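# Rest the block over the painted blue disc

## Task

Place the block so that it sits raised above the blue disc painted on the table, with the block's centre over the disc. When finished, neither the block nor any of the three sticks may be in contact with the table, every post must still be standing at its original spot, and the grippers must have released everything and backed away. You may use any number of the arms.

## Robot and tools

Robots. Three identical Kinova Gen3 arms, named arm1, arm2 and arm3, each with seven joints, a Robotiq 2F-85 two-finger gripper and a wrist camera (arm1_cam_wrist, arm2_cam_wrist, arm3_cam_wrist). Two fixed room cameras, cam_high and cam_low, also watch the scene. A hand reaches roughly 1.0 m from its joint 1 axis. The arms act independently: if one stalls, the others keep going.

Frame. Everything is in one scene frame, metres, origin on the floor, +z up. Arm feet (base_link), each facing along its own +x: arm1 at x=+0.620 y=+0.000 z=+0.759 quat_wxyz=(+0.024, +0.003, +0.000, -1.000); arm2 at x=-0.310 y=+0.539 z=+0.768 quat_wxyz=(+0.858, +0.003, +0.003, -0.513); arm3 at x=-0.312 y=-0.539 z=+0.787 quat_wxyz=(+0.856, +0.006, +0.000, +0.516). The table surfaces under the arms are at z=+0.720. The hand point sits between the finger pads, about 2 cm short of the fingertips when shut or half open, about 0.5 cm when fully open; the hand z axis runs along the fingers and the fingers move apart along hand y.

move. Optional keys arm1, arm2, arm3 and cameras. Each arm key holds an object with one key, joints, itself an object mapping joint names to absolute targets (not offsets): joint1_rad to joint7_rad in radians, gripper_m in metres as the gap between fingertips. Ranges and done-tolerances: joint1_rad, joint3_rad, joint5_rad, joint7_rad -69.115 to 69.115; joint2_rad -2.249 to 2.249; joint4_rad -2.579 to 2.579; joint6_rad -2.099 to 2.099 (all ±0.01); gripper_m 0 to 0.085 (±0.003). Meanings: joint1 swings the whole arm about its foot's vertical axis, positive clockwise viewed from above, 0 pointing along the foot's +x; joint2 is the shoulder, 0 upright, positive leans forward; joint3 spins the upper arm along itself; joint4 is the elbow, 0 straight, positive bending the same way positive joint2 leans (with joint3 at 0); joint5 spins the forearm; joint6 is the wrist, 0 straight, positive bending like positive joint4 (with joint5 at 0); joint7 rolls the hand, positive counter-clockwise viewed from behind it. Any joint or arm you omit gets no new command and may still be driving toward an earlier target. Unknown keys make a call invalid; out-of-range values get it refused. One action runs at most 15 s. Joint targets move at most 1.39 rad/s (joints 1-4) and 1.22 rad/s (joints 5-7), with acceleration limits of 1 and 10 rad/s². Joints on one arm start and finish together, so the hand may sweep a wide arc; after big moves the arm may still be travelling when the result returns. cameras is a list drawn from arm1_cam_wrist, arm2_cam_wrist, arm3_cam_wrist, cam_high, cam_low, all; omitted or null means all, [] means none. A move with no action just reports state and images.

wait. seconds from 0 to 10, plus optional cameras. It commands nothing; the scene keeps running.

zoom_image. camera (one of the five names) and region [x0, y0, x1, y1] in pixels, origin top-left, no more than 504 wide or tall, taken from that camera's newest image. All images are 672x504.

finished_scene. scene is the current scene's integer number. Irreversible; the goal must hold without the robots. After it ends the first scene, make no further calls in that reply. If a move or wait is refused or interrupted by a stop, the remaining move, wait and finished_scene calls of that reply are skipped.

Results. A pictures line gives the image order; images may lag the state slightly. The move line lists each arm sent motion with done or its worst status. joint_status words: done; off_target (stopped away from target, may still push); time_out (target dropped, holds where it stopped); not_followed (a safety check blocked the targets, which it may keep retrying); limit_stop_at_motor_heat (resend the target). Arms not named in an action appear under as last shown with status not commanded. on_its_own reports uncommanded behaviour. Joint velocities are in rad/s in joint order, reading within noise when still. Joint torques are per joint, positive toward larger angles, with fixed offsets and noise; a change at rest means contact or load. Flange force is the external force on the gripper in hand x y z, including held weight, noisy, especially during acceleration or near singular poses; no reading means no estimate. MOTOR HOT appears from 60 °C.

Gripping. There is no force setting. For a firm grip, start wide open and command a gripper_m well below the object's width; to tighten, reopen and close again. Avoid squeezing hard on an object that still rests on something.

Avoid. Pressing arms against each other, including closing one gripper on another arm's fingers; the anti-collision check can be late and ignores finger-to-finger contact. Arms keep pushing after contact, so watch for hard pushes. Torque faults (above 104.5 N m on joints 1-4 or 51.3 N m on joints 5-7, or straying over 5 degrees from the planned path) freeze the arm for 10 s. Heat from holding loads or stretched poses can reach 75 °C and make an arm sag for 30-60 s. Do not drop things, release moving parts, slam into fixed or heavy objects, overload the gripper, or knock anything out of the work area. Loose objects may occasionally get a brief push. The scene keeps running while you think, holding the last command.

Each tool is called after "Request:" as name(argument=value, ...), one argument or row to a line, values as JSON.

## Session

Request:
move(
)

Scene clock: 0.00 s.
Joint torques (N m): no reading
Flange force (N): no reading
Joint velocities: within noise
arm1.joint_positions: joint1_rad=-0.169 joint2_rad=-0.494 joint3_rad=-0.155 joint4_rad=+1.451 joint5_rad=+0.062 joint6_rad=+2.060 joint7_rad=+1.677 gripper_m=+0.085
arm1.joint_status: not commanded
arm1.hand: x=+0.5195 y=-0.0104 z=+1.2868 quat_wxyz=(+0.055, -0.973, -0.214, +0.064) (m; scene frame)
arm2.joint_positions: joint1_rad=-0.444 joint2_rad=-0.396 joint3_rad=+0.010 joint4_rad=+1.427 joint5_rad=+0.054 joint6_rad=+1.890 joint7_rad=+1.501 gripper_m=+0.085
arm2.joint_status: not commanded
arm2.hand: x=-0.1940 y=+0.3955 z=+1.2981 quat_wxyz=(-0.097, -0.357, -0.928, +0.049) (m; scene frame)
arm3.joint_positions: joint1_rad=-0.030 joint2_rad=-0.320 joint3_rad=-0.015 joint4_rad=+1.517 joint5_rad=+0.046 joint6_rad=+1.974 joint7_rad=+1.047 gripper_m=+0.085
arm3.joint_status: not commanded
arm3.hand: x=-0.2109 y=-0.4239 z=+1.2756 quat_wxyz=(-0.006, +0.290, -0.957, +0.020) (m; scene frame)
pictures: arm1_cam_wrist, arm2_cam_wrist, arm3_cam_wrist, cam_high, cam_low

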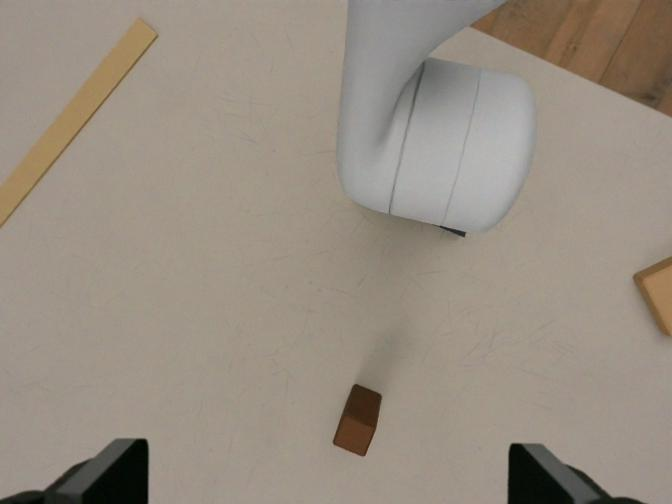

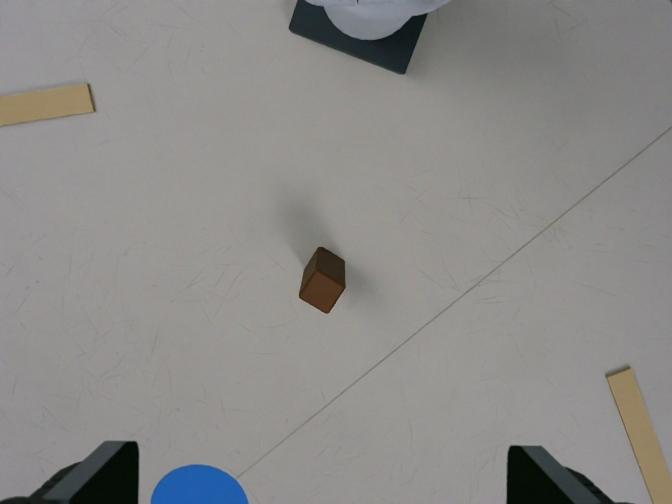

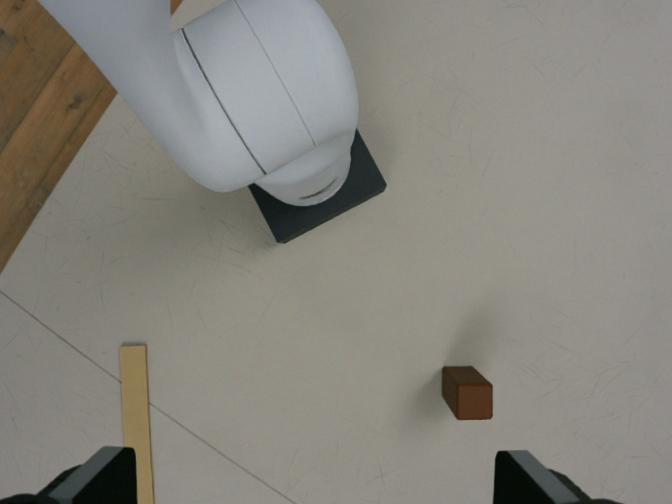

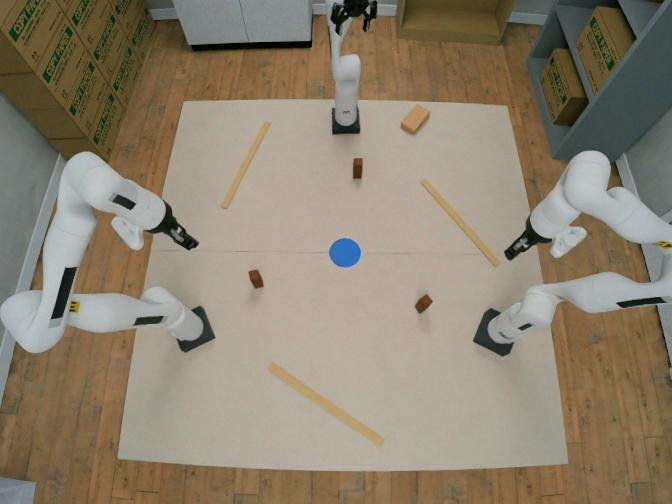

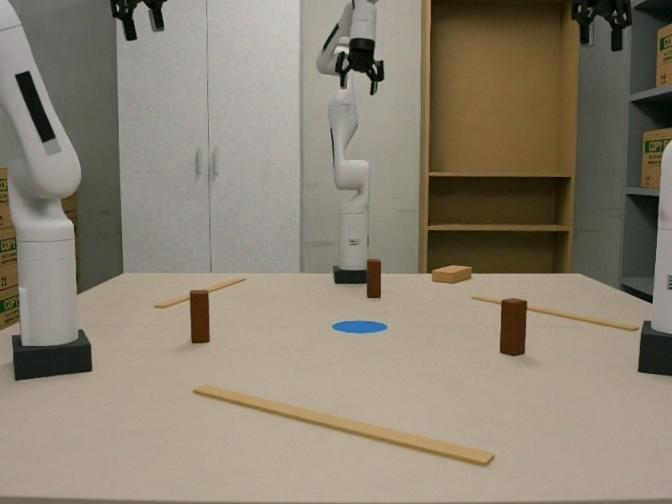

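Request:
move(
  arm1={"joints":{"joint1_rad":0.048,"joint2_rad":0.348,"joint3_rad":0,"joint4_rad":0.728,"joint5_rad":0,"joint6_rad":2.066,"joint7_rad":1.571}},
  arm2={"joints":{"joint1_rad":-0.028,"joint2_rad":0.348,"joint3_rad":0,"joint4_rad":0.728,"joint5_rad":0,"joint6_rad":2.066,"joint7_rad":1.571}},
  arm3={"joints":{"joint1_rad":0.036,"joint2_rad":0.348,"joint3_rad":0,"joint4_rad":0.728,"joint5_rad":0,"joint6_rad":2.066,"joint7_rad":1.571}},
)

Scene clock: 5.37 s.
Joint torques (N m): arm1=[-2.43 -13.11 -0.59 -7.98 -0.14 0.21 0.03] | arm2=[0.53 -14.68 -0.51 -9 0.05 -0.29 -0.01] | arm3=[1.23 -15.01 -1.16 -6.63 -0.14 -0.32 -0.43]
Flange force (N): arm1=[6.2 -5.0 4.7] | arm2=[5.5 1.2 5.1] | arm3=[-7.6 1.1 -10.5]
move: arm1 done; arm2 done; arm3 done
Joint velocities: within noise
arm1.joint_positions: joint1_rad=+0.048 joint2_rad=+0.348 joint3_rad=+0.000 joint4_rad=+0.728 joint5_rad=+0.000 joint6_rad=+2.066 joint7_rad=+1.571 gripper_m=+0.085
arm1.joint_status: all done
arm1.hand: x=+0.1972 y=+0.0246 z=+1.2747 quat_wxyz=(+0.000, -1.000, -0.001, -0.003) (m; scene frame)
arm2.joint_positions: joint1_rad=-0.028 joint2_rad=+0.348 joint3_rad=+0.000 joint4_rad=+0.728 joint5_rad=+0.000 joint6_rad=+2.066 joint7_rad=+1.571 gripper_m=+0.085
arm2.joint_status: all done
arm2.hand: x=-0.1218 y=+0.1576 z=+1.2830 quat_wxyz=(+0.003, -0.501, -0.866, -0.004) (m; scene frame)
arm3.joint_positions: joint1_rad=+0.036 joint2_rad=+0.348 joint3_rad=+0.000 joint4_rad=+0.728 joint5_rad=+0.000 joint6_rad=+2.066 joint7_rad=+1.571 gripper_m=+0.085
arm3.joint_status: all done
arm3.hand: x=-0.0778 y=-0.1930 z=+1.3073 quat_wxyz=(+0.000, +0.501, -0.865, -0.006) (m; scene frame)
pictures: arm1_cam_wrist, arm2_cam_wrist, arm3_cam_wrist, cam_high, cam_low

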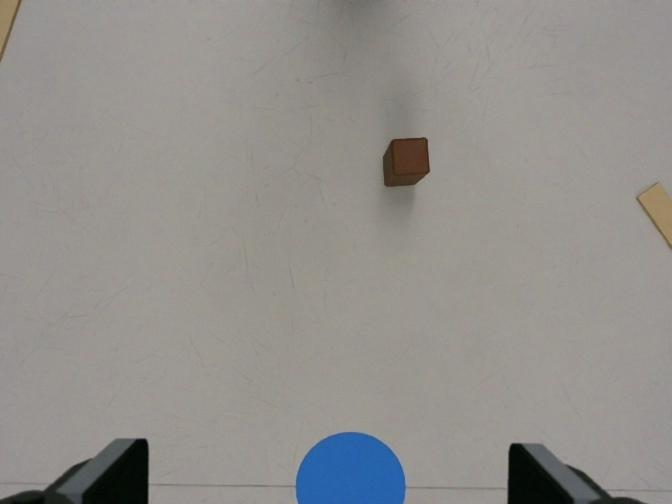

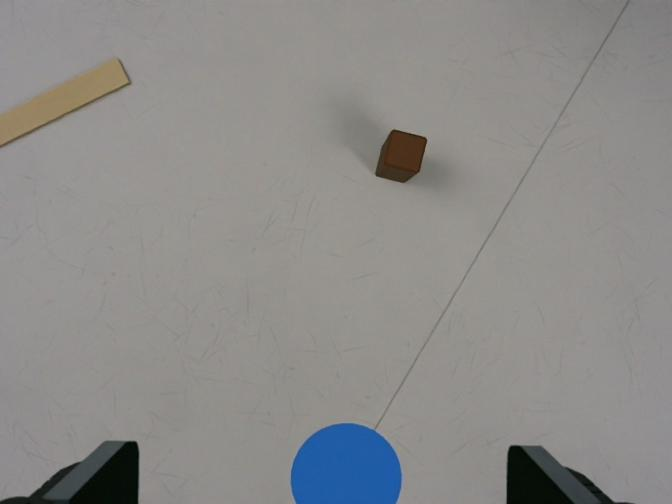

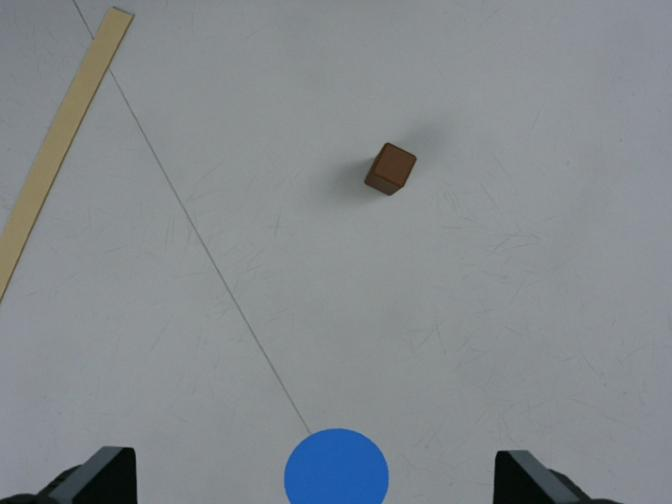

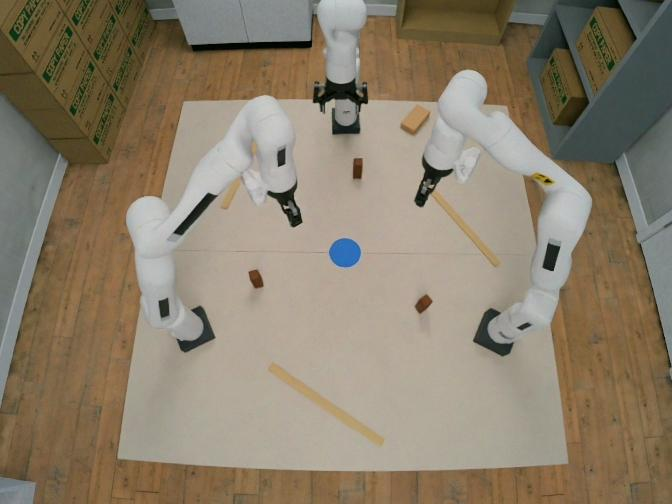

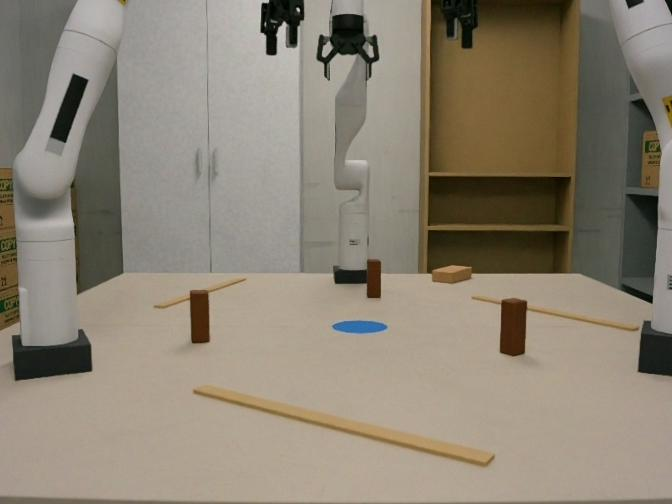

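Request:
move(
  arm1={"joints":{"joint7_rad":-1.571}},
  arm2={"joints":{"joint7_rad":-1.571}},
  arm3={"joints":{"joint7_rad":-1.571}},
  cameras=["arm1_cam_wrist","arm2_cam_wrist","arm3_cam_wrist"],
)

Request:
move(
  arm1={"joints":{"joint7_rad":0}},
  arm2={"joints":{"joint7_rad":0}},
  arm3={"joints":{"joint7_rad":0}},
  cameras=["arm1_cam_wrist","arm2_cam_wrist","arm3_cam_wrist"],
)

Scene clock: 8.97 s.
Joint torques (N m): arm1=[-2.51 -13.21 -0.64 -8.11 -0.14 0.16 -0.01] | arm2=[0.51 -14.79 -0.54 -9.09 0.06 -0.43 0] | arm3=[1.23 -15.13 -1.15 -6.77 -0.14 -0.43 -0.41]
Flange force (N): arm1=[-6.4 5.3 5.1] | arm2=[-5.3 -1.1 4.9] | arm3=[7.5 -1.1 -10.4]
move: arm1 done; arm2 done; arm3 done
Joint velocities: within noise
arm1.joint_positions: joint1_rad=+0.048 joint2_rad=+0.348 joint3_rad=+0.000 joint4_rad=+0.728 joint5_rad=+0.000 joint6_rad=+2.066 joint7_rad=-1.571 gripper_m=+0.085
arm1.joint_status: all done
arm1.hand: x=+0.1972 y=+0.0246 z=+1.2747 quat_wxyz=(+0.003, +0.000, +1.000, +0.000) (m; scene frame)
arm2.joint_positions: joint1_rad=-0.028 joint2_rad=+0.348 joint3_rad=+0.000 joint4_rad=+0.728 joint5_rad=+0.000 joint6_rad=+2.066 joint7_rad=-1.571 gripper_m=+0.085
arm2.joint_status: all done
arm2.hand: x=-0.1218 y=+0.1576 z=+1.2830 quat_wxyz=(+0.004, -0.865, +0.501, +0.003) (m; scene frame)
arm3.joint_positions: joint1_rad=+0.036 joint2_rad=+0.348 joint3_rad=+0.000 joint4_rad=+0.728 joint5_rad=+0.000 joint6_rad=+2.066 joint7_rad=-1.571 gripper_m=+0.085
arm3.joint_status: all done
arm3.hand: x=-0.0778 y=-0.1930 z=+1.3073 quat_wxyz=(+0.006, -0.865, -0.501, +0.000) (m; scene frame)
pictures: arm1_cam_wrist, arm2_cam_wrist, arm3_cam_wrist

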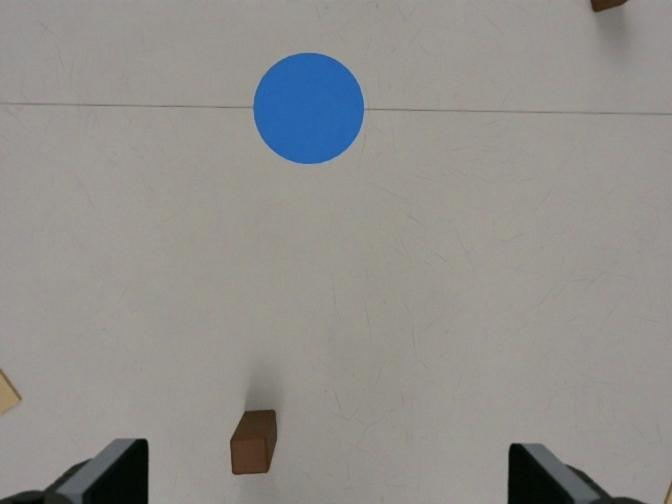

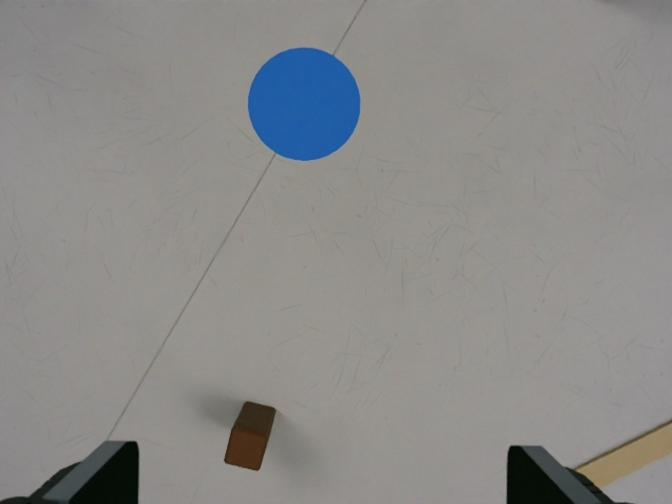

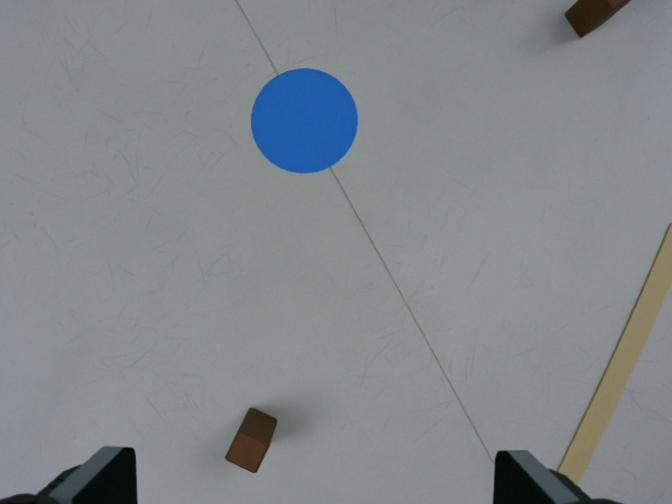

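Scene clock: 10.77 s.
Joint torques (N m): arm1=[-2.44 -13.2 -0.63 -8.03 -0.19 0.23 0.02] | arm2=[0.52 -14.71 -0.57 -9.03 0.02 -0.37 0] | arm3=[1.24 -15.09 -1.16 -6.72 -0.18 -0.37 -0.42]
Flange force (N): arm1=[-5.1 -6.1 4.8] | arm2=[1.2 -5.4 4.9] | arm3=[1.2 7.5 -10.3]
move: arm1 done; arm2 done; arm3 done
Joint velocities: within noise
arm1.joint_positions: joint1_rad=+0.048 joint2_rad=+0.348 joint3_rad=+0.000 joint4_rad=+0.728 joint5_rad=+0.000 joint6_rad=+2.066 joint7_rad=+0.000 gripper_m=+0.085
arm1.joint_status: all done
arm1.hand: x=+0.1972 y=+0.0246 z=+1.2747 quat_wxyz=(+0.002, -0.707, +0.707, -0.002) (m; scene frame)
arm2.joint_positions: joint1_rad=-0.028 joint2_rad=+0.348 joint3_rad=+0.000 joint4_rad=+0.728 joint5_rad=+0.000 joint6_rad=+2.066 joint7_rad=+0.000 gripper_m=+0.085
arm2.joint_status: all done
arm2.hand: x=-0.1218 y=+0.1576 z=+1.2830 quat_wxyz=(+0.005, -0.966, -0.258, +0.000) (m; scene frame)
arm3.joint_positions: joint1_rad=+0.036 joint2_rad=+0.348 joint3_rad=+0.000 joint4_rad=+0.728 joint5_rad=+0.000 joint6_rad=+2.066 joint7_rad=+0.000 gripper_m=+0.085
arm3.joint_status: all done
arm3.hand: x=-0.0778 y=-0.1930 z=+1.3073 quat_wxyz=(+0.005, -0.258, -0.966, -0.004) (m; scene frame)
pictures: arm1_cam_wrist, arm2_cam_wrist, arm3_cam_wrist

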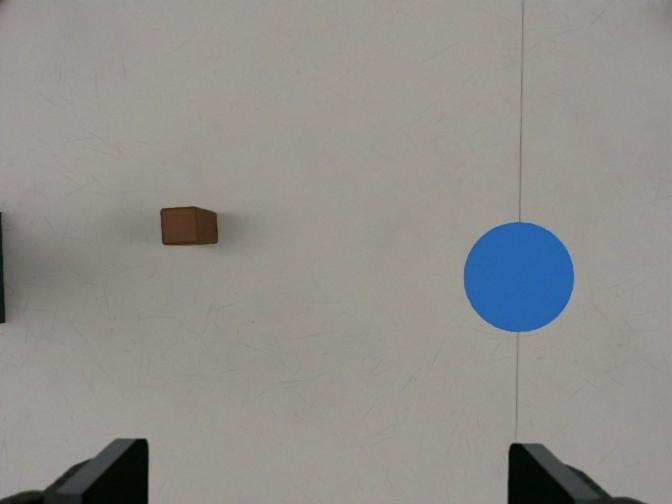

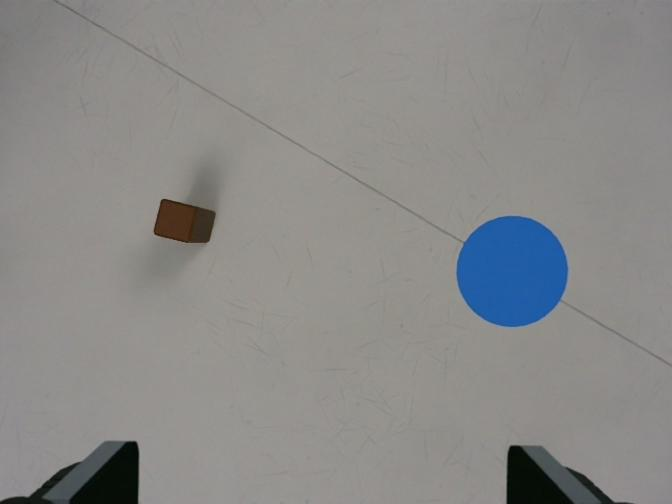

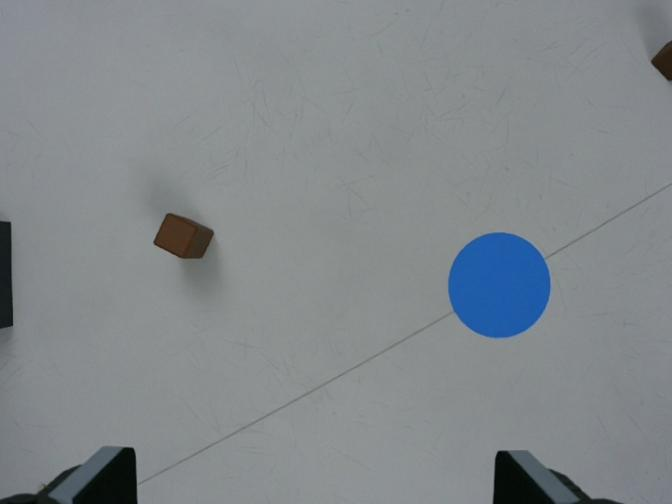

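Request:
zoom_image(
  camera="arm1_cam_wrist",
  region=[130, 180, 250, 270],
)

Request:
zoom_image(
  camera="arm3_cam_wrist",
  region=[130, 190, 250, 280],
)

Request:
zoom_image(
  camera="arm2_cam_wrist",
  region=[130, 180, 250, 270],
)

Scaled by 4.200.

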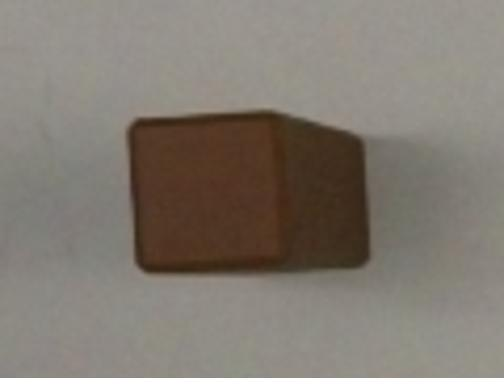

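Scaled by 4.200.

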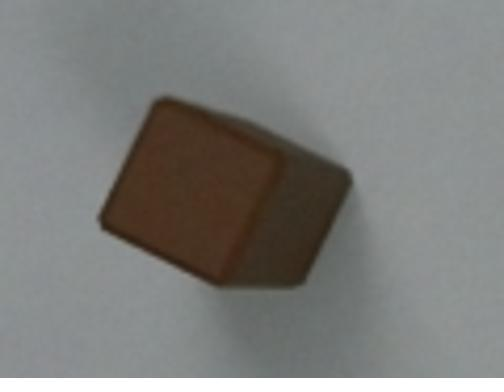

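Scaled by 4.200.

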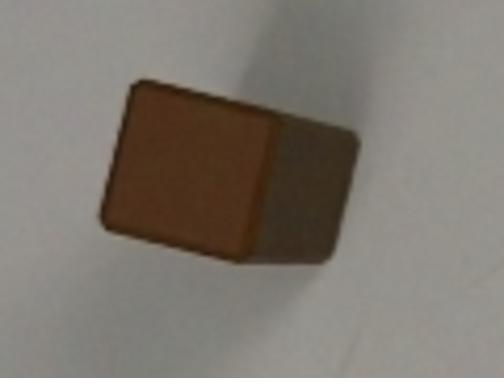

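Request:
move(
  arm1={"joints":{"joint1_rad":1.09,"joint7_rad":-1.571}},
  arm2={"joints":{"joint1_rad":0.92,"joint7_rad":-1.571}},
  arm3={"joints":{"joint1_rad":0.795,"joint7_rad":-1.571}},
)

Scene clock: 18.00 s.
Joint torques (N m): arm1=[-2.38 -13.2 -0.58 -8.11 -0.11 0.14 0.04] | arm2=[0.58 -14.74 -0.5 -9.09 0.06 -0.41 -0.01] | arm3=[1.26 -15.33 -1.14 -6.8 -0.14 -0.41 -0.41]
Flange force (N): arm1=[-6.4 5.1 5.0] | arm2=[-5.4 -1.1 5.0] | arm3=[7.5 -1.2 -10.3]
move: arm1 done; arm2 done; arm3 done
Joint velocities: within noise
arm1.joint_positions: joint1_rad=+1.090 joint2_rad=+0.348 joint3_rad=+0.000 joint4_rad=+0.728 joint5_rad=+0.000 joint6_rad=+2.066 joint7_rad=-1.571 gripper_m=+0.085
arm1.joint_status: all done
arm1.hand: x=+0.4265 y=+0.3752 z=+1.2759 quat_wxyz=(+0.002, +0.497, +0.868, +0.001) (m; scene frame)
arm2.joint_positions: joint1_rad=+0.920 joint2_rad=+0.348 joint3_rad=+0.000 joint4_rad=+0.728 joint5_rad=+0.000 joint6_rad=+2.066 joint7_rad=-1.571 gripper_m=+0.085
arm2.joint_status: all done
arm2.hand: x=-0.5059 y=+0.1621 z=+1.2835 quat_wxyz=(+0.002, -0.541, +0.841, +0.004) (m; scene frame)
arm3.joint_positions: joint1_rad=+0.795 joint2_rad=+0.348 joint3_rad=+0.000 joint4_rad=+0.728 joint5_rad=+0.000 joint6_rad=+2.066 joint7_rad=-1.571 gripper_m=+0.085
arm3.joint_status: all done
arm3.hand: x=+0.1010 y=-0.4483 z=+1.3033 quat_wxyz=(+0.006, -0.989, -0.145, +0.003) (m; scene frame)
pictures: arm1_cam_wrist, arm2_cam_wrist, arm3_cam_wrist, cam_high, cam_low

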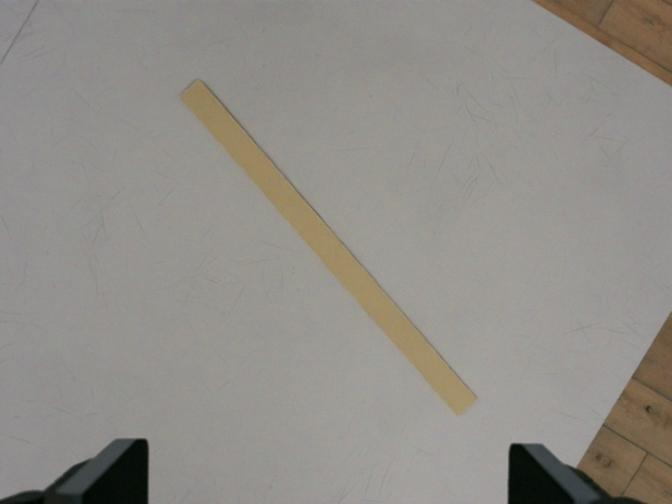

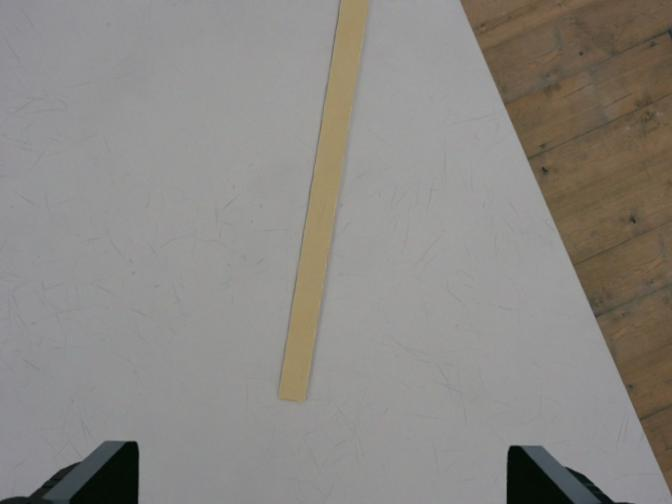

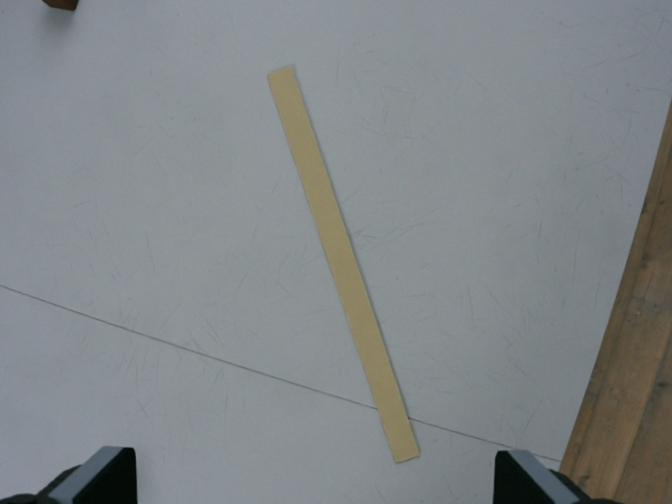

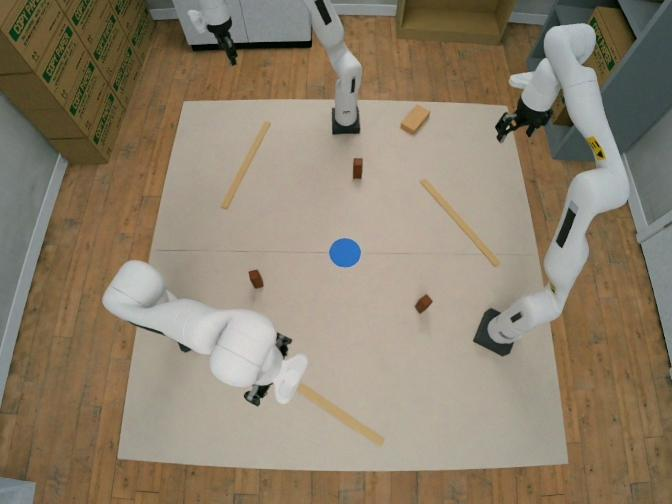

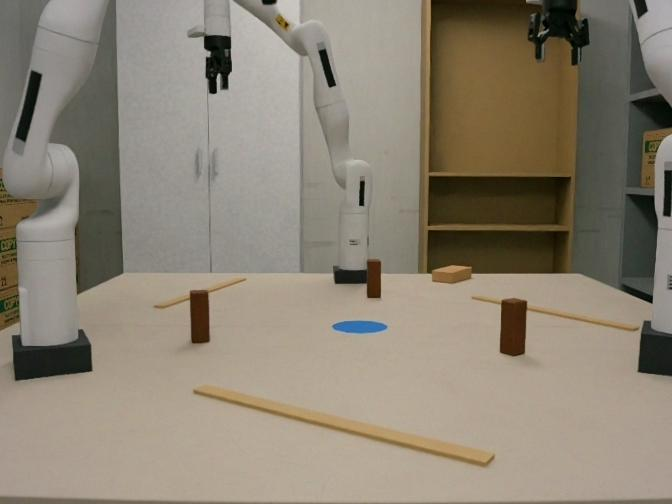

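Request:
move(
  arm1={"joints":{"joint1_rad":1.09,"joint2_rad":0.722,"joint4_rad":1.747,"joint6_rad":0.673,"joint7_rad":-0.854}},
  arm2={"joints":{"joint1_rad":0.92,"joint2_rad":0.822,"joint4_rad":1.550,"joint6_rad":0.770,"joint7_rad":-1.722}},
  arm3={"joints":{"joint1_rad":0.853,"joint2_rad":0.753,"joint4_rad":1.797,"joint6_rad":0.591,"joint7_rad":-1.199}},
)

Scene clock: 22.03 s.
Joint torques (N m): arm1=[-2.34 -17.29 -0.43 -5.73 -0.16 0.14 0.04] | arm2=[0.58 -21.16 -0.29 -7.43 0.07 -0.43 -0.01] | arm3=[1.22 -19.31 -1.07 -3.68 -0.14 -0.41 -0.43]
Flange force (N): arm1=[-5.8 1.5 -2.4] | arm2=[-3.9 -0.6 -1.0] | arm3=[6.5 0.0 -1.3]
move: arm1 done; arm2 done; arm3 done
Joint velocities: within noise
arm1.joint_positions: joint1_rad=+1.090 joint2_rad=+0.722 joint3_rad=+0.000 joint4_rad=+1.747 joint5_rad=+0.000 joint6_rad=+0.673 joint7_rad=-0.854 gripper_m=+0.085
arm1.joint_status: all done
arm1.hand: x=+0.4018 y=+0.4217 z=+0.8009 quat_wxyz=(+0.003, +0.161, +0.987, +0.000) (m; scene frame)
arm2.joint_positions: joint1_rad=+0.920 joint2_rad=+0.822 joint3_rad=+0.000 joint4_rad=+1.550 joint5_rad=+0.000 joint6_rad=+0.770 joint7_rad=-1.722 gripper_m=+0.085
arm2.joint_status: all done
arm2.hand: x=-0.5507 y=+0.0690 z=+0.7986 quat_wxyz=(+0.002, -0.476, +0.879, +0.004) (m; scene frame)
arm3.joint_positions: joint1_rad=+0.853 joint2_rad=+0.753 joint3_rad=+0.000 joint4_rad=+1.797 joint5_rad=+0.000 joint6_rad=+0.591 joint7_rad=-1.199 gripper_m=+0.085
arm3.joint_status: all done
arm3.hand: x=+0.1448 y=-0.4567 z=+0.8042 quat_wxyz=(+0.006, -0.955, -0.298, +0.001) (m; scene frame)
pictures: arm1_cam_wrist, arm2_cam_wrist, arm3_cam_wrist, cam_high, cam_low

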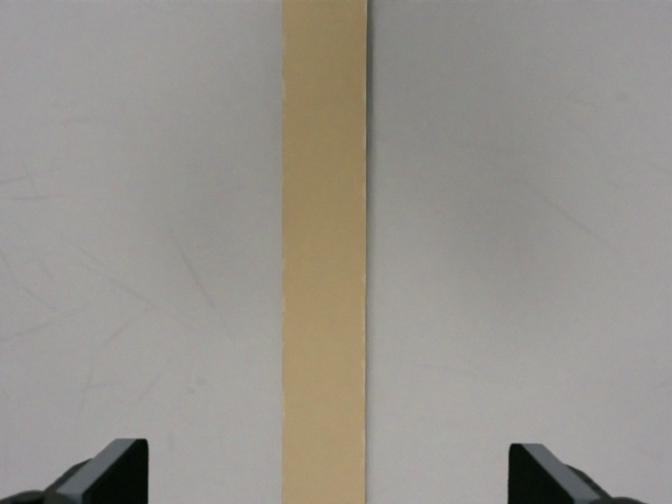

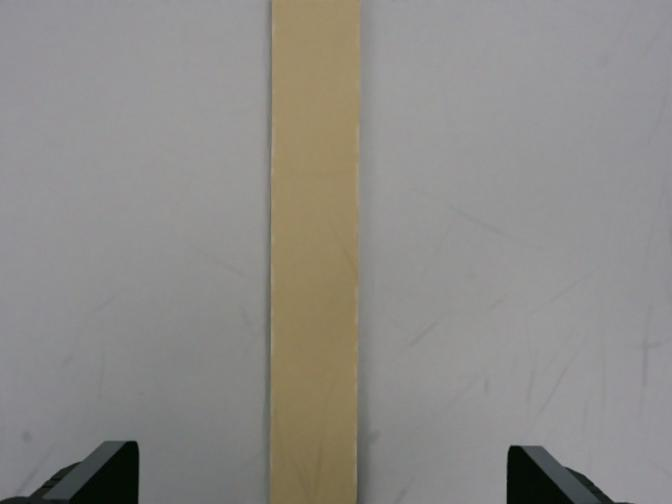

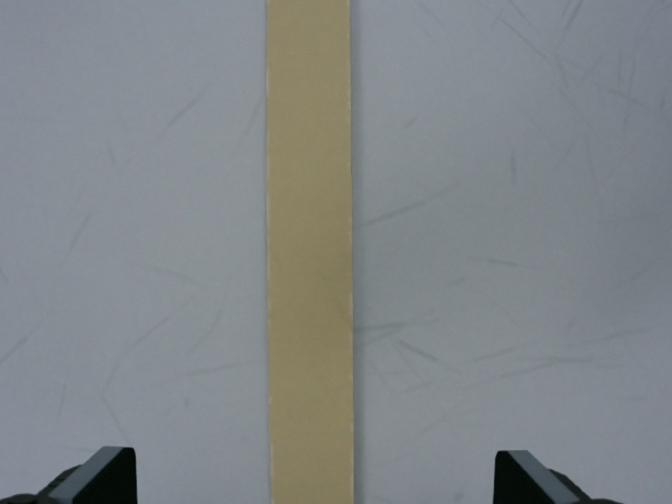

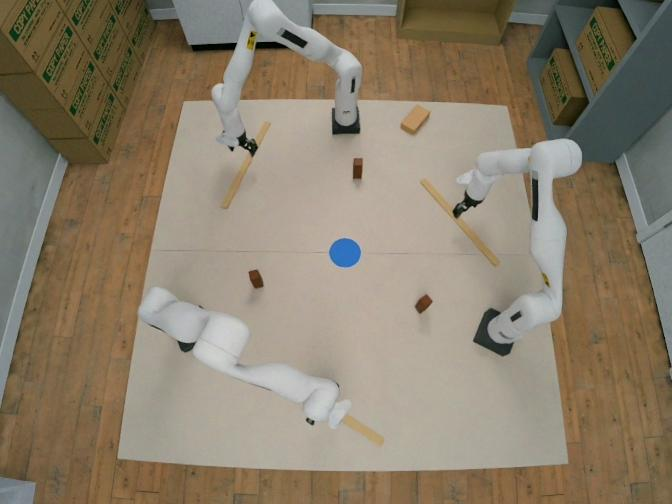

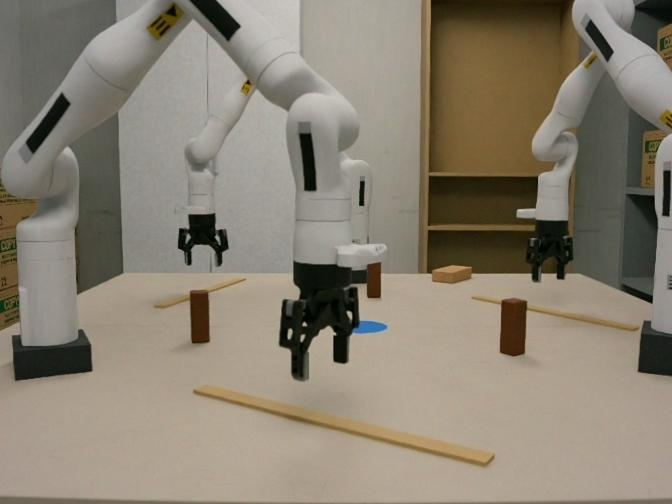

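Request:
move(
  arm1={"joints":{"gripper_m":0.05}},
  arm2={"joints":{"gripper_m":0.05}},
  arm3={"joints":{"gripper_m":0.05}},
  cameras=["arm1_cam_wrist","arm2_cam_wrist","arm3_cam_wrist"],
)

Request:
move(
  arm1={"joints":{"joint2_rad":0.825,"joint4_rad":1.764,"joint6_rad":0.552}},
  arm2={"joints":{"joint2_rad":0.912,"joint4_rad":1.564,"joint6_rad":0.666}},
  arm3={"joints":{"joint2_rad":0.872,"joint4_rad":1.805,"joint6_rad":0.465}},
)

Scene clock: 23.33 s.
Joint torques (N m): arm1=[-2.34 -17.26 -0.44 -5.65 -0.17 0.15 0.03] | arm2=[0.62 -21.14 -0.31 -7.43 0.08 -0.41 0.01] | arm3=[1.24 -19.33 -1.02 -3.71 -0.17 -0.37 -0.43]
Flange force (N): arm1=[-5.7 1.7 -2.4] | arm2=[-4.0 -0.7 -1.0] | arm3=[6.4 0.0 -1.1]
move: arm1 done; arm2 done; arm3 done
Joint velocities: within noise
arm1.joint_positions: joint1_rad=+1.090 joint2_rad=+0.722 joint3_rad=+0.000 joint4_rad=+1.747 joint5_rad=+0.000 joint6_rad=+0.673 joint7_rad=-0.854 gripper_m=+0.050
arm1.joint_status: all done
arm1.hand: x=+0.4018 y=+0.4217 z=+0.8009 quat_wxyz=(+0.003, +0.161, +0.987, +0.000) (m; scene frame)
arm2.joint_positions: joint1_rad=+0.920 joint2_rad=+0.822 joint3_rad=+0.000 joint4_rad=+1.550 joint5_rad=+0.000 joint6_rad=+0.770 joint7_rad=-1.722 gripper_m=+0.050
arm2.joint_status: all done
arm2.hand: x=-0.5507 y=+0.0690 z=+0.7986 quat_wxyz=(+0.002, -0.476, +0.879, +0.004) (m; scene frame)
arm3.joint_positions: joint1_rad=+0.853 joint2_rad=+0.753 joint3_rad=+0.000 joint4_rad=+1.797 joint5_rad=+0.000 joint6_rad=+0.591 joint7_rad=-1.199 gripper_m=+0.050
arm3.joint_status: all done
arm3.hand: x=+0.1448 y=-0.4567 z=+0.8042 quat_wxyz=(+0.006, -0.955, -0.298, +0.001) (m; scene frame)
pictures: arm1_cam_wrist, arm2_cam_wrist, arm3_cam_wrist

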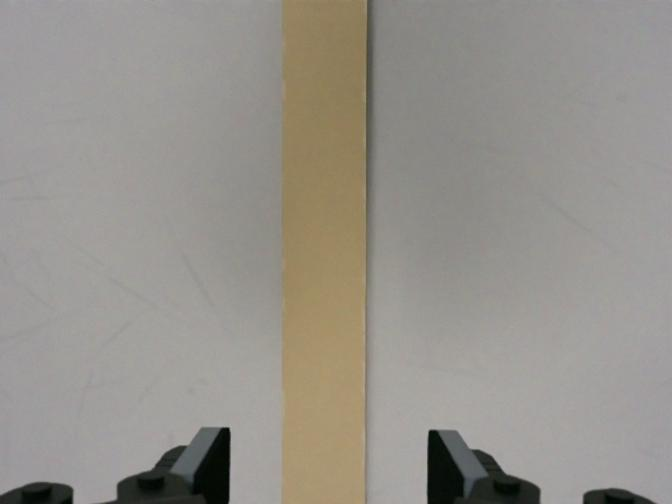

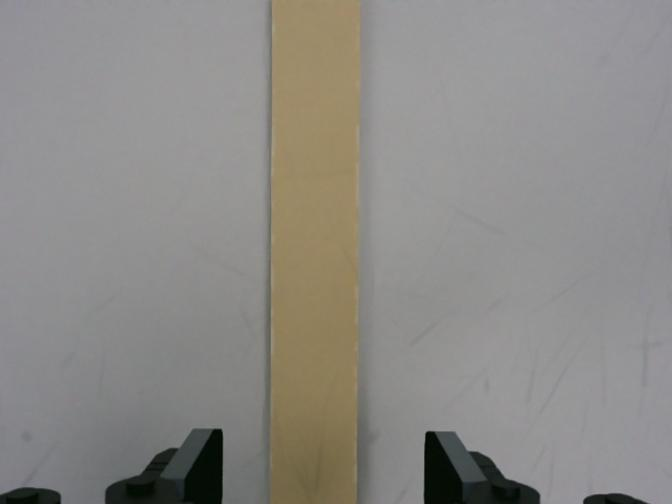

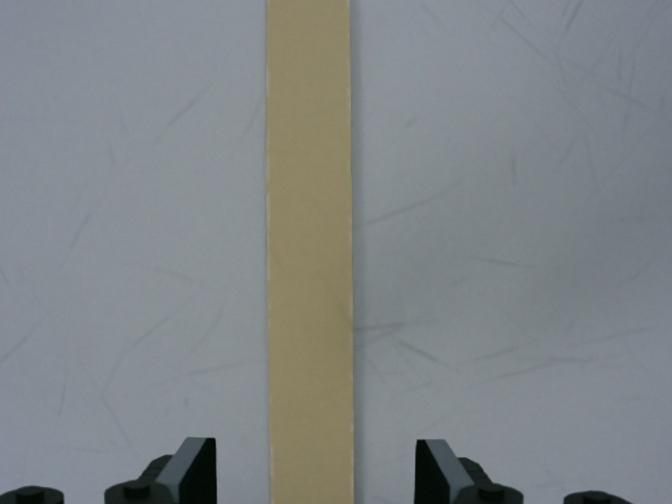

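Scene clock: 24.33 s.
Joint torques (N m): arm1=[-2.42 -17.89 -0.4 -4.75 -0.17 0.18 0.02] | arm2=[0.63 -21.63 -0.24 -6.74 0.07 -0.43 -0.01] | arm3=[1.24 -19.97 -1.02 -2.72 -0.14 -0.4 -0.42]
Flange force (N): arm1=[-5.6 2.2 -2.7] | arm2=[-3.9 -0.8 -1.3] | arm3=[6.5 -0.2 -0.5]
move: arm1 done; arm2 done; arm3 done
Joint velocities: within noise
arm1.joint_positions: joint1_rad=+1.090 joint2_rad=+0.825 joint3_rad=+0.000 joint4_rad=+1.764 joint5_rad=+0.000 joint6_rad=+0.552 joint7_rad=-0.854 gripper_m=+0.050
arm1.joint_status: all done
arm1.hand: x=+0.4019 y=+0.4221 z=+0.7489 quat_wxyz=(+0.002, +0.161, +0.987, +0.001) (m; scene frame)
arm2.joint_positions: joint1_rad=+0.920 joint2_rad=+0.912 joint3_rad=+0.000 joint4_rad=+1.564 joint5_rad=+0.000 joint6_rad=+0.666 joint7_rad=-1.722 gripper_m=+0.050
arm2.joint_status: all done
arm2.hand: x=-0.5507 y=+0.0696 z=+0.7482 quat_wxyz=(+0.002, -0.476, +0.879, +0.004) (m; scene frame)
arm3.joint_positions: joint1_rad=+0.853 joint2_rad=+0.872 joint3_rad=+0.000 joint4_rad=+1.805 joint5_rad=+0.000 joint6_rad=+0.465 joint7_rad=-1.199 gripper_m=+0.050
arm3.joint_status: all done
arm3.hand: x=+0.1440 y=-0.4561 z=+0.7477 quat_wxyz=(+0.006, -0.955, -0.298, +0.002) (m; scene frame)
pictures: arm1_cam_wrist, arm2_cam_wrist, arm3_cam_wrist, cam_high, cam_low

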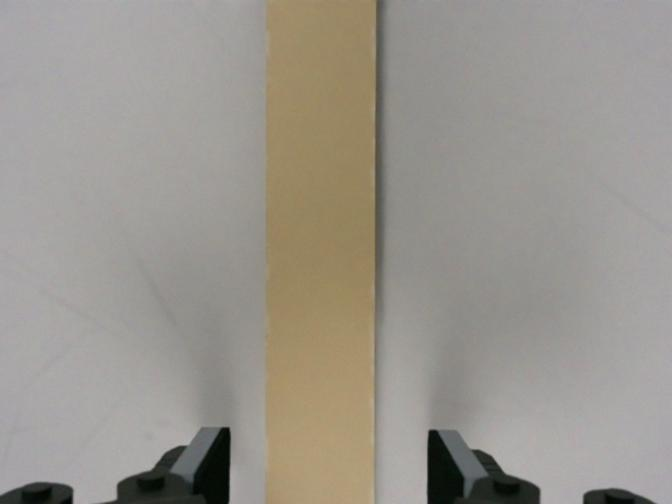

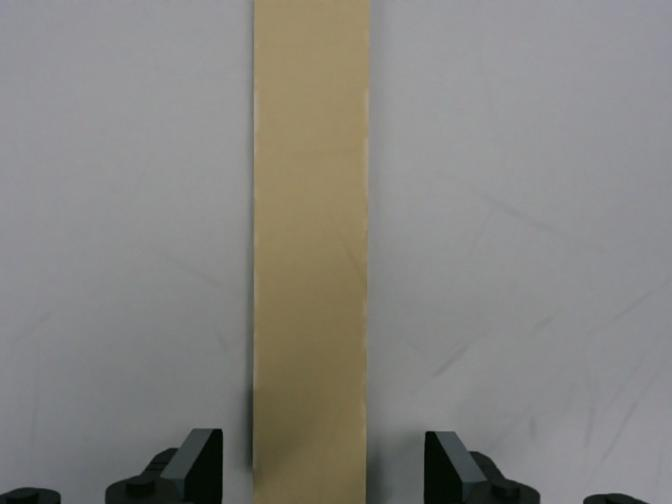

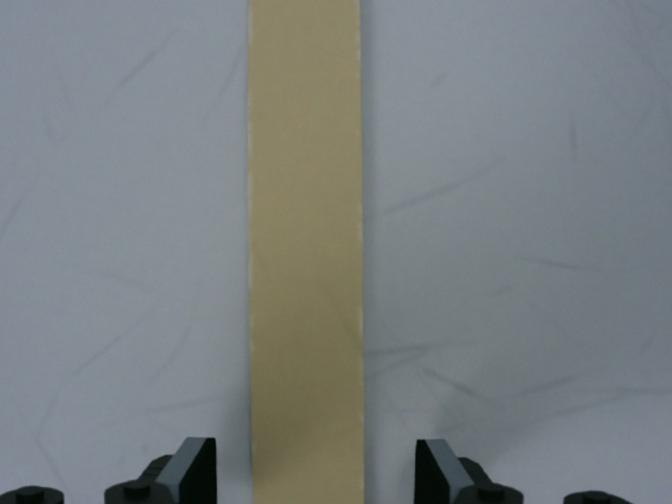

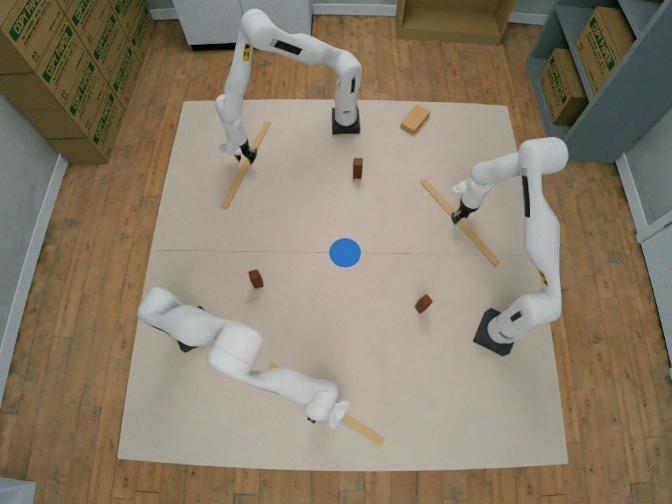

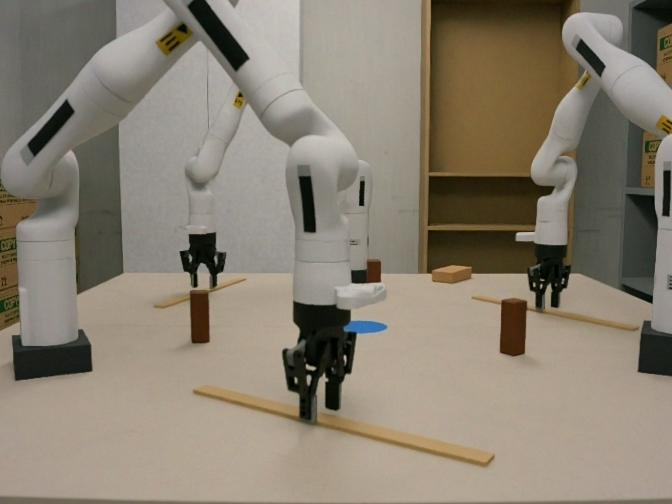

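Request:
move(
  arm1={"joints":{"joint2_rad":0.837,"joint4_rad":1.765,"joint6_rad":0.539}},
  arm2={"joints":{"joint2_rad":0.922,"joint4_rad":1.565,"joint6_rad":0.655}},
  arm3={"joints":{"joint2_rad":0.882,"joint4_rad":1.805,"joint6_rad":0.455}},
  cameras=[],
)

Request:
move(
  arm1={"joints":{"joint2_rad":0.841,"joint4_rad":1.765,"joint6_rad":0.535}},
  arm2={"joints":{"joint2_rad":0.926,"joint4_rad":1.565,"joint6_rad":0.651}},
  arm3={"joints":{"joint2_rad":0.886,"joint4_rad":1.805,"joint6_rad":0.451}},
  cameras=["cam_low"],
)

Scene clock: 25.17 s.
Joint torques (N m): arm1=[-2.38 -17.97 -0.37 -4.65 -0.15 0.15 0.04] | arm2=[0.61 -21.73 -0.24 -6.7 0.11 -0.41 -0.01] | arm3=[1.23 -20.02 -1 -2.62 -0.14 -0.39 -0.42]
Flange force (N): arm1=[-5.4 2.1 -2.7] | arm2=[-4.0 -0.7 -1.2] | arm3=[6.5 -0.2 -0.4]
move: arm1 done; arm2 done; arm3 done
Joint velocities: within noise
arm1.joint_positions: joint1_rad=+1.090 joint2_rad=+0.837 joint3_rad=+0.000 joint4_rad=+1.765 joint5_rad=+0.000 joint6_rad=+0.539 joint7_rad=-0.854 gripper_m=+0.050
arm1.joint_status: all done
arm1.hand: x=+0.4019 y=+0.4220 z=+0.7431 quat_wxyz=(+0.002, +0.161, +0.987, +0.001) (m; scene frame)
arm2.joint_positions: joint1_rad=+0.920 joint2_rad=+0.922 joint3_rad=+0.000 joint4_rad=+1.565 joint5_rad=+0.000 joint6_rad=+0.655 joint7_rad=-1.722 gripper_m=+0.050
arm2.joint_status: all done
arm2.hand: x=-0.5507 y=+0.0698 z=+0.7428 quat_wxyz=(+0.002, -0.476, +0.879, +0.004) (m; scene frame)
arm3.joint_positions: joint1_rad=+0.853 joint2_rad=+0.882 joint3_rad=+0.000 joint4_rad=+1.805 joint5_rad=+0.000 joint6_rad=+0.455 joint7_rad=-1.199 gripper_m=+0.050
arm3.joint_status: all done
arm3.hand: x=+0.1439 y=-0.4561 z=+0.7431 quat_wxyz=(+0.006, -0.955, -0.298, +0.002) (m; scene frame)
pictures: none
No camera images: "cameras" was empty.

Scene clock: 25.60 s.
Joint torques (N m): arm1=[-2.41 -18.02 -0.4 -4.56 -0.12 0.16 0.01] | arm2=[0.58 -21.64 -0.3 -6.65 0.06 -0.41 -0.02] | arm3=[1.21 -20.04 -1.01 -2.62 -0.14 -0.39 -0.43]
Flange force (N): arm1=[-5.3 2.4 -2.7] | arm2=[-4.1 -0.7 -1.5] | arm3=[6.4 -0.2 -0.4]
move: arm1 done; arm2 done; arm3 done
Joint velocities: within noise
arm1.joint_positions: joint1_rad=+1.090 joint2_rad=+0.841 joint3_rad=+0.000 joint4_rad=+1.765 joint5_rad=+0.000 joint6_rad=+0.535 joint7_rad=-0.854 gripper_m=+0.050
arm1.joint_status: all done
arm1.hand: x=+0.4019 y=+0.4220 z=+0.7412 quat_wxyz=(+0.002, +0.161, +0.987, +0.001) (m; scene frame)
arm2.joint_positions: joint1_rad=+0.920 joint2_rad=+0.926 joint3_rad=+0.000 joint4_rad=+1.565 joint5_rad=+0.000 joint6_rad=+0.651 joint7_rad=-1.722 gripper_m=+0.050
arm2.joint_status: all done
arm2.hand: x=-0.5507 y=+0.0698 z=+0.7407 quat_wxyz=(+0.002, -0.476, +0.879, +0.004) (m; scene frame)
arm3.joint_positions: joint1_rad=+0.853 joint2_rad=+0.886 joint3_rad=+0.000 joint4_rad=+1.805 joint5_rad=+0.000 joint6_rad=+0.451 joint7_rad=-1.199 gripper_m=+0.050
arm3.joint_status: all done
arm3.hand: x=+0.1438 y=-0.4561 z=+0.7413 quat_wxyz=(+0.006, -0.955, -0.298, +0.002) (m; scene frame)
pictures: cam_low

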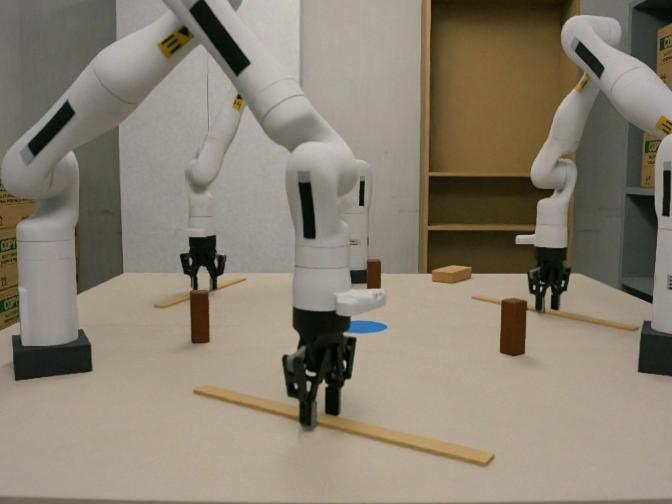

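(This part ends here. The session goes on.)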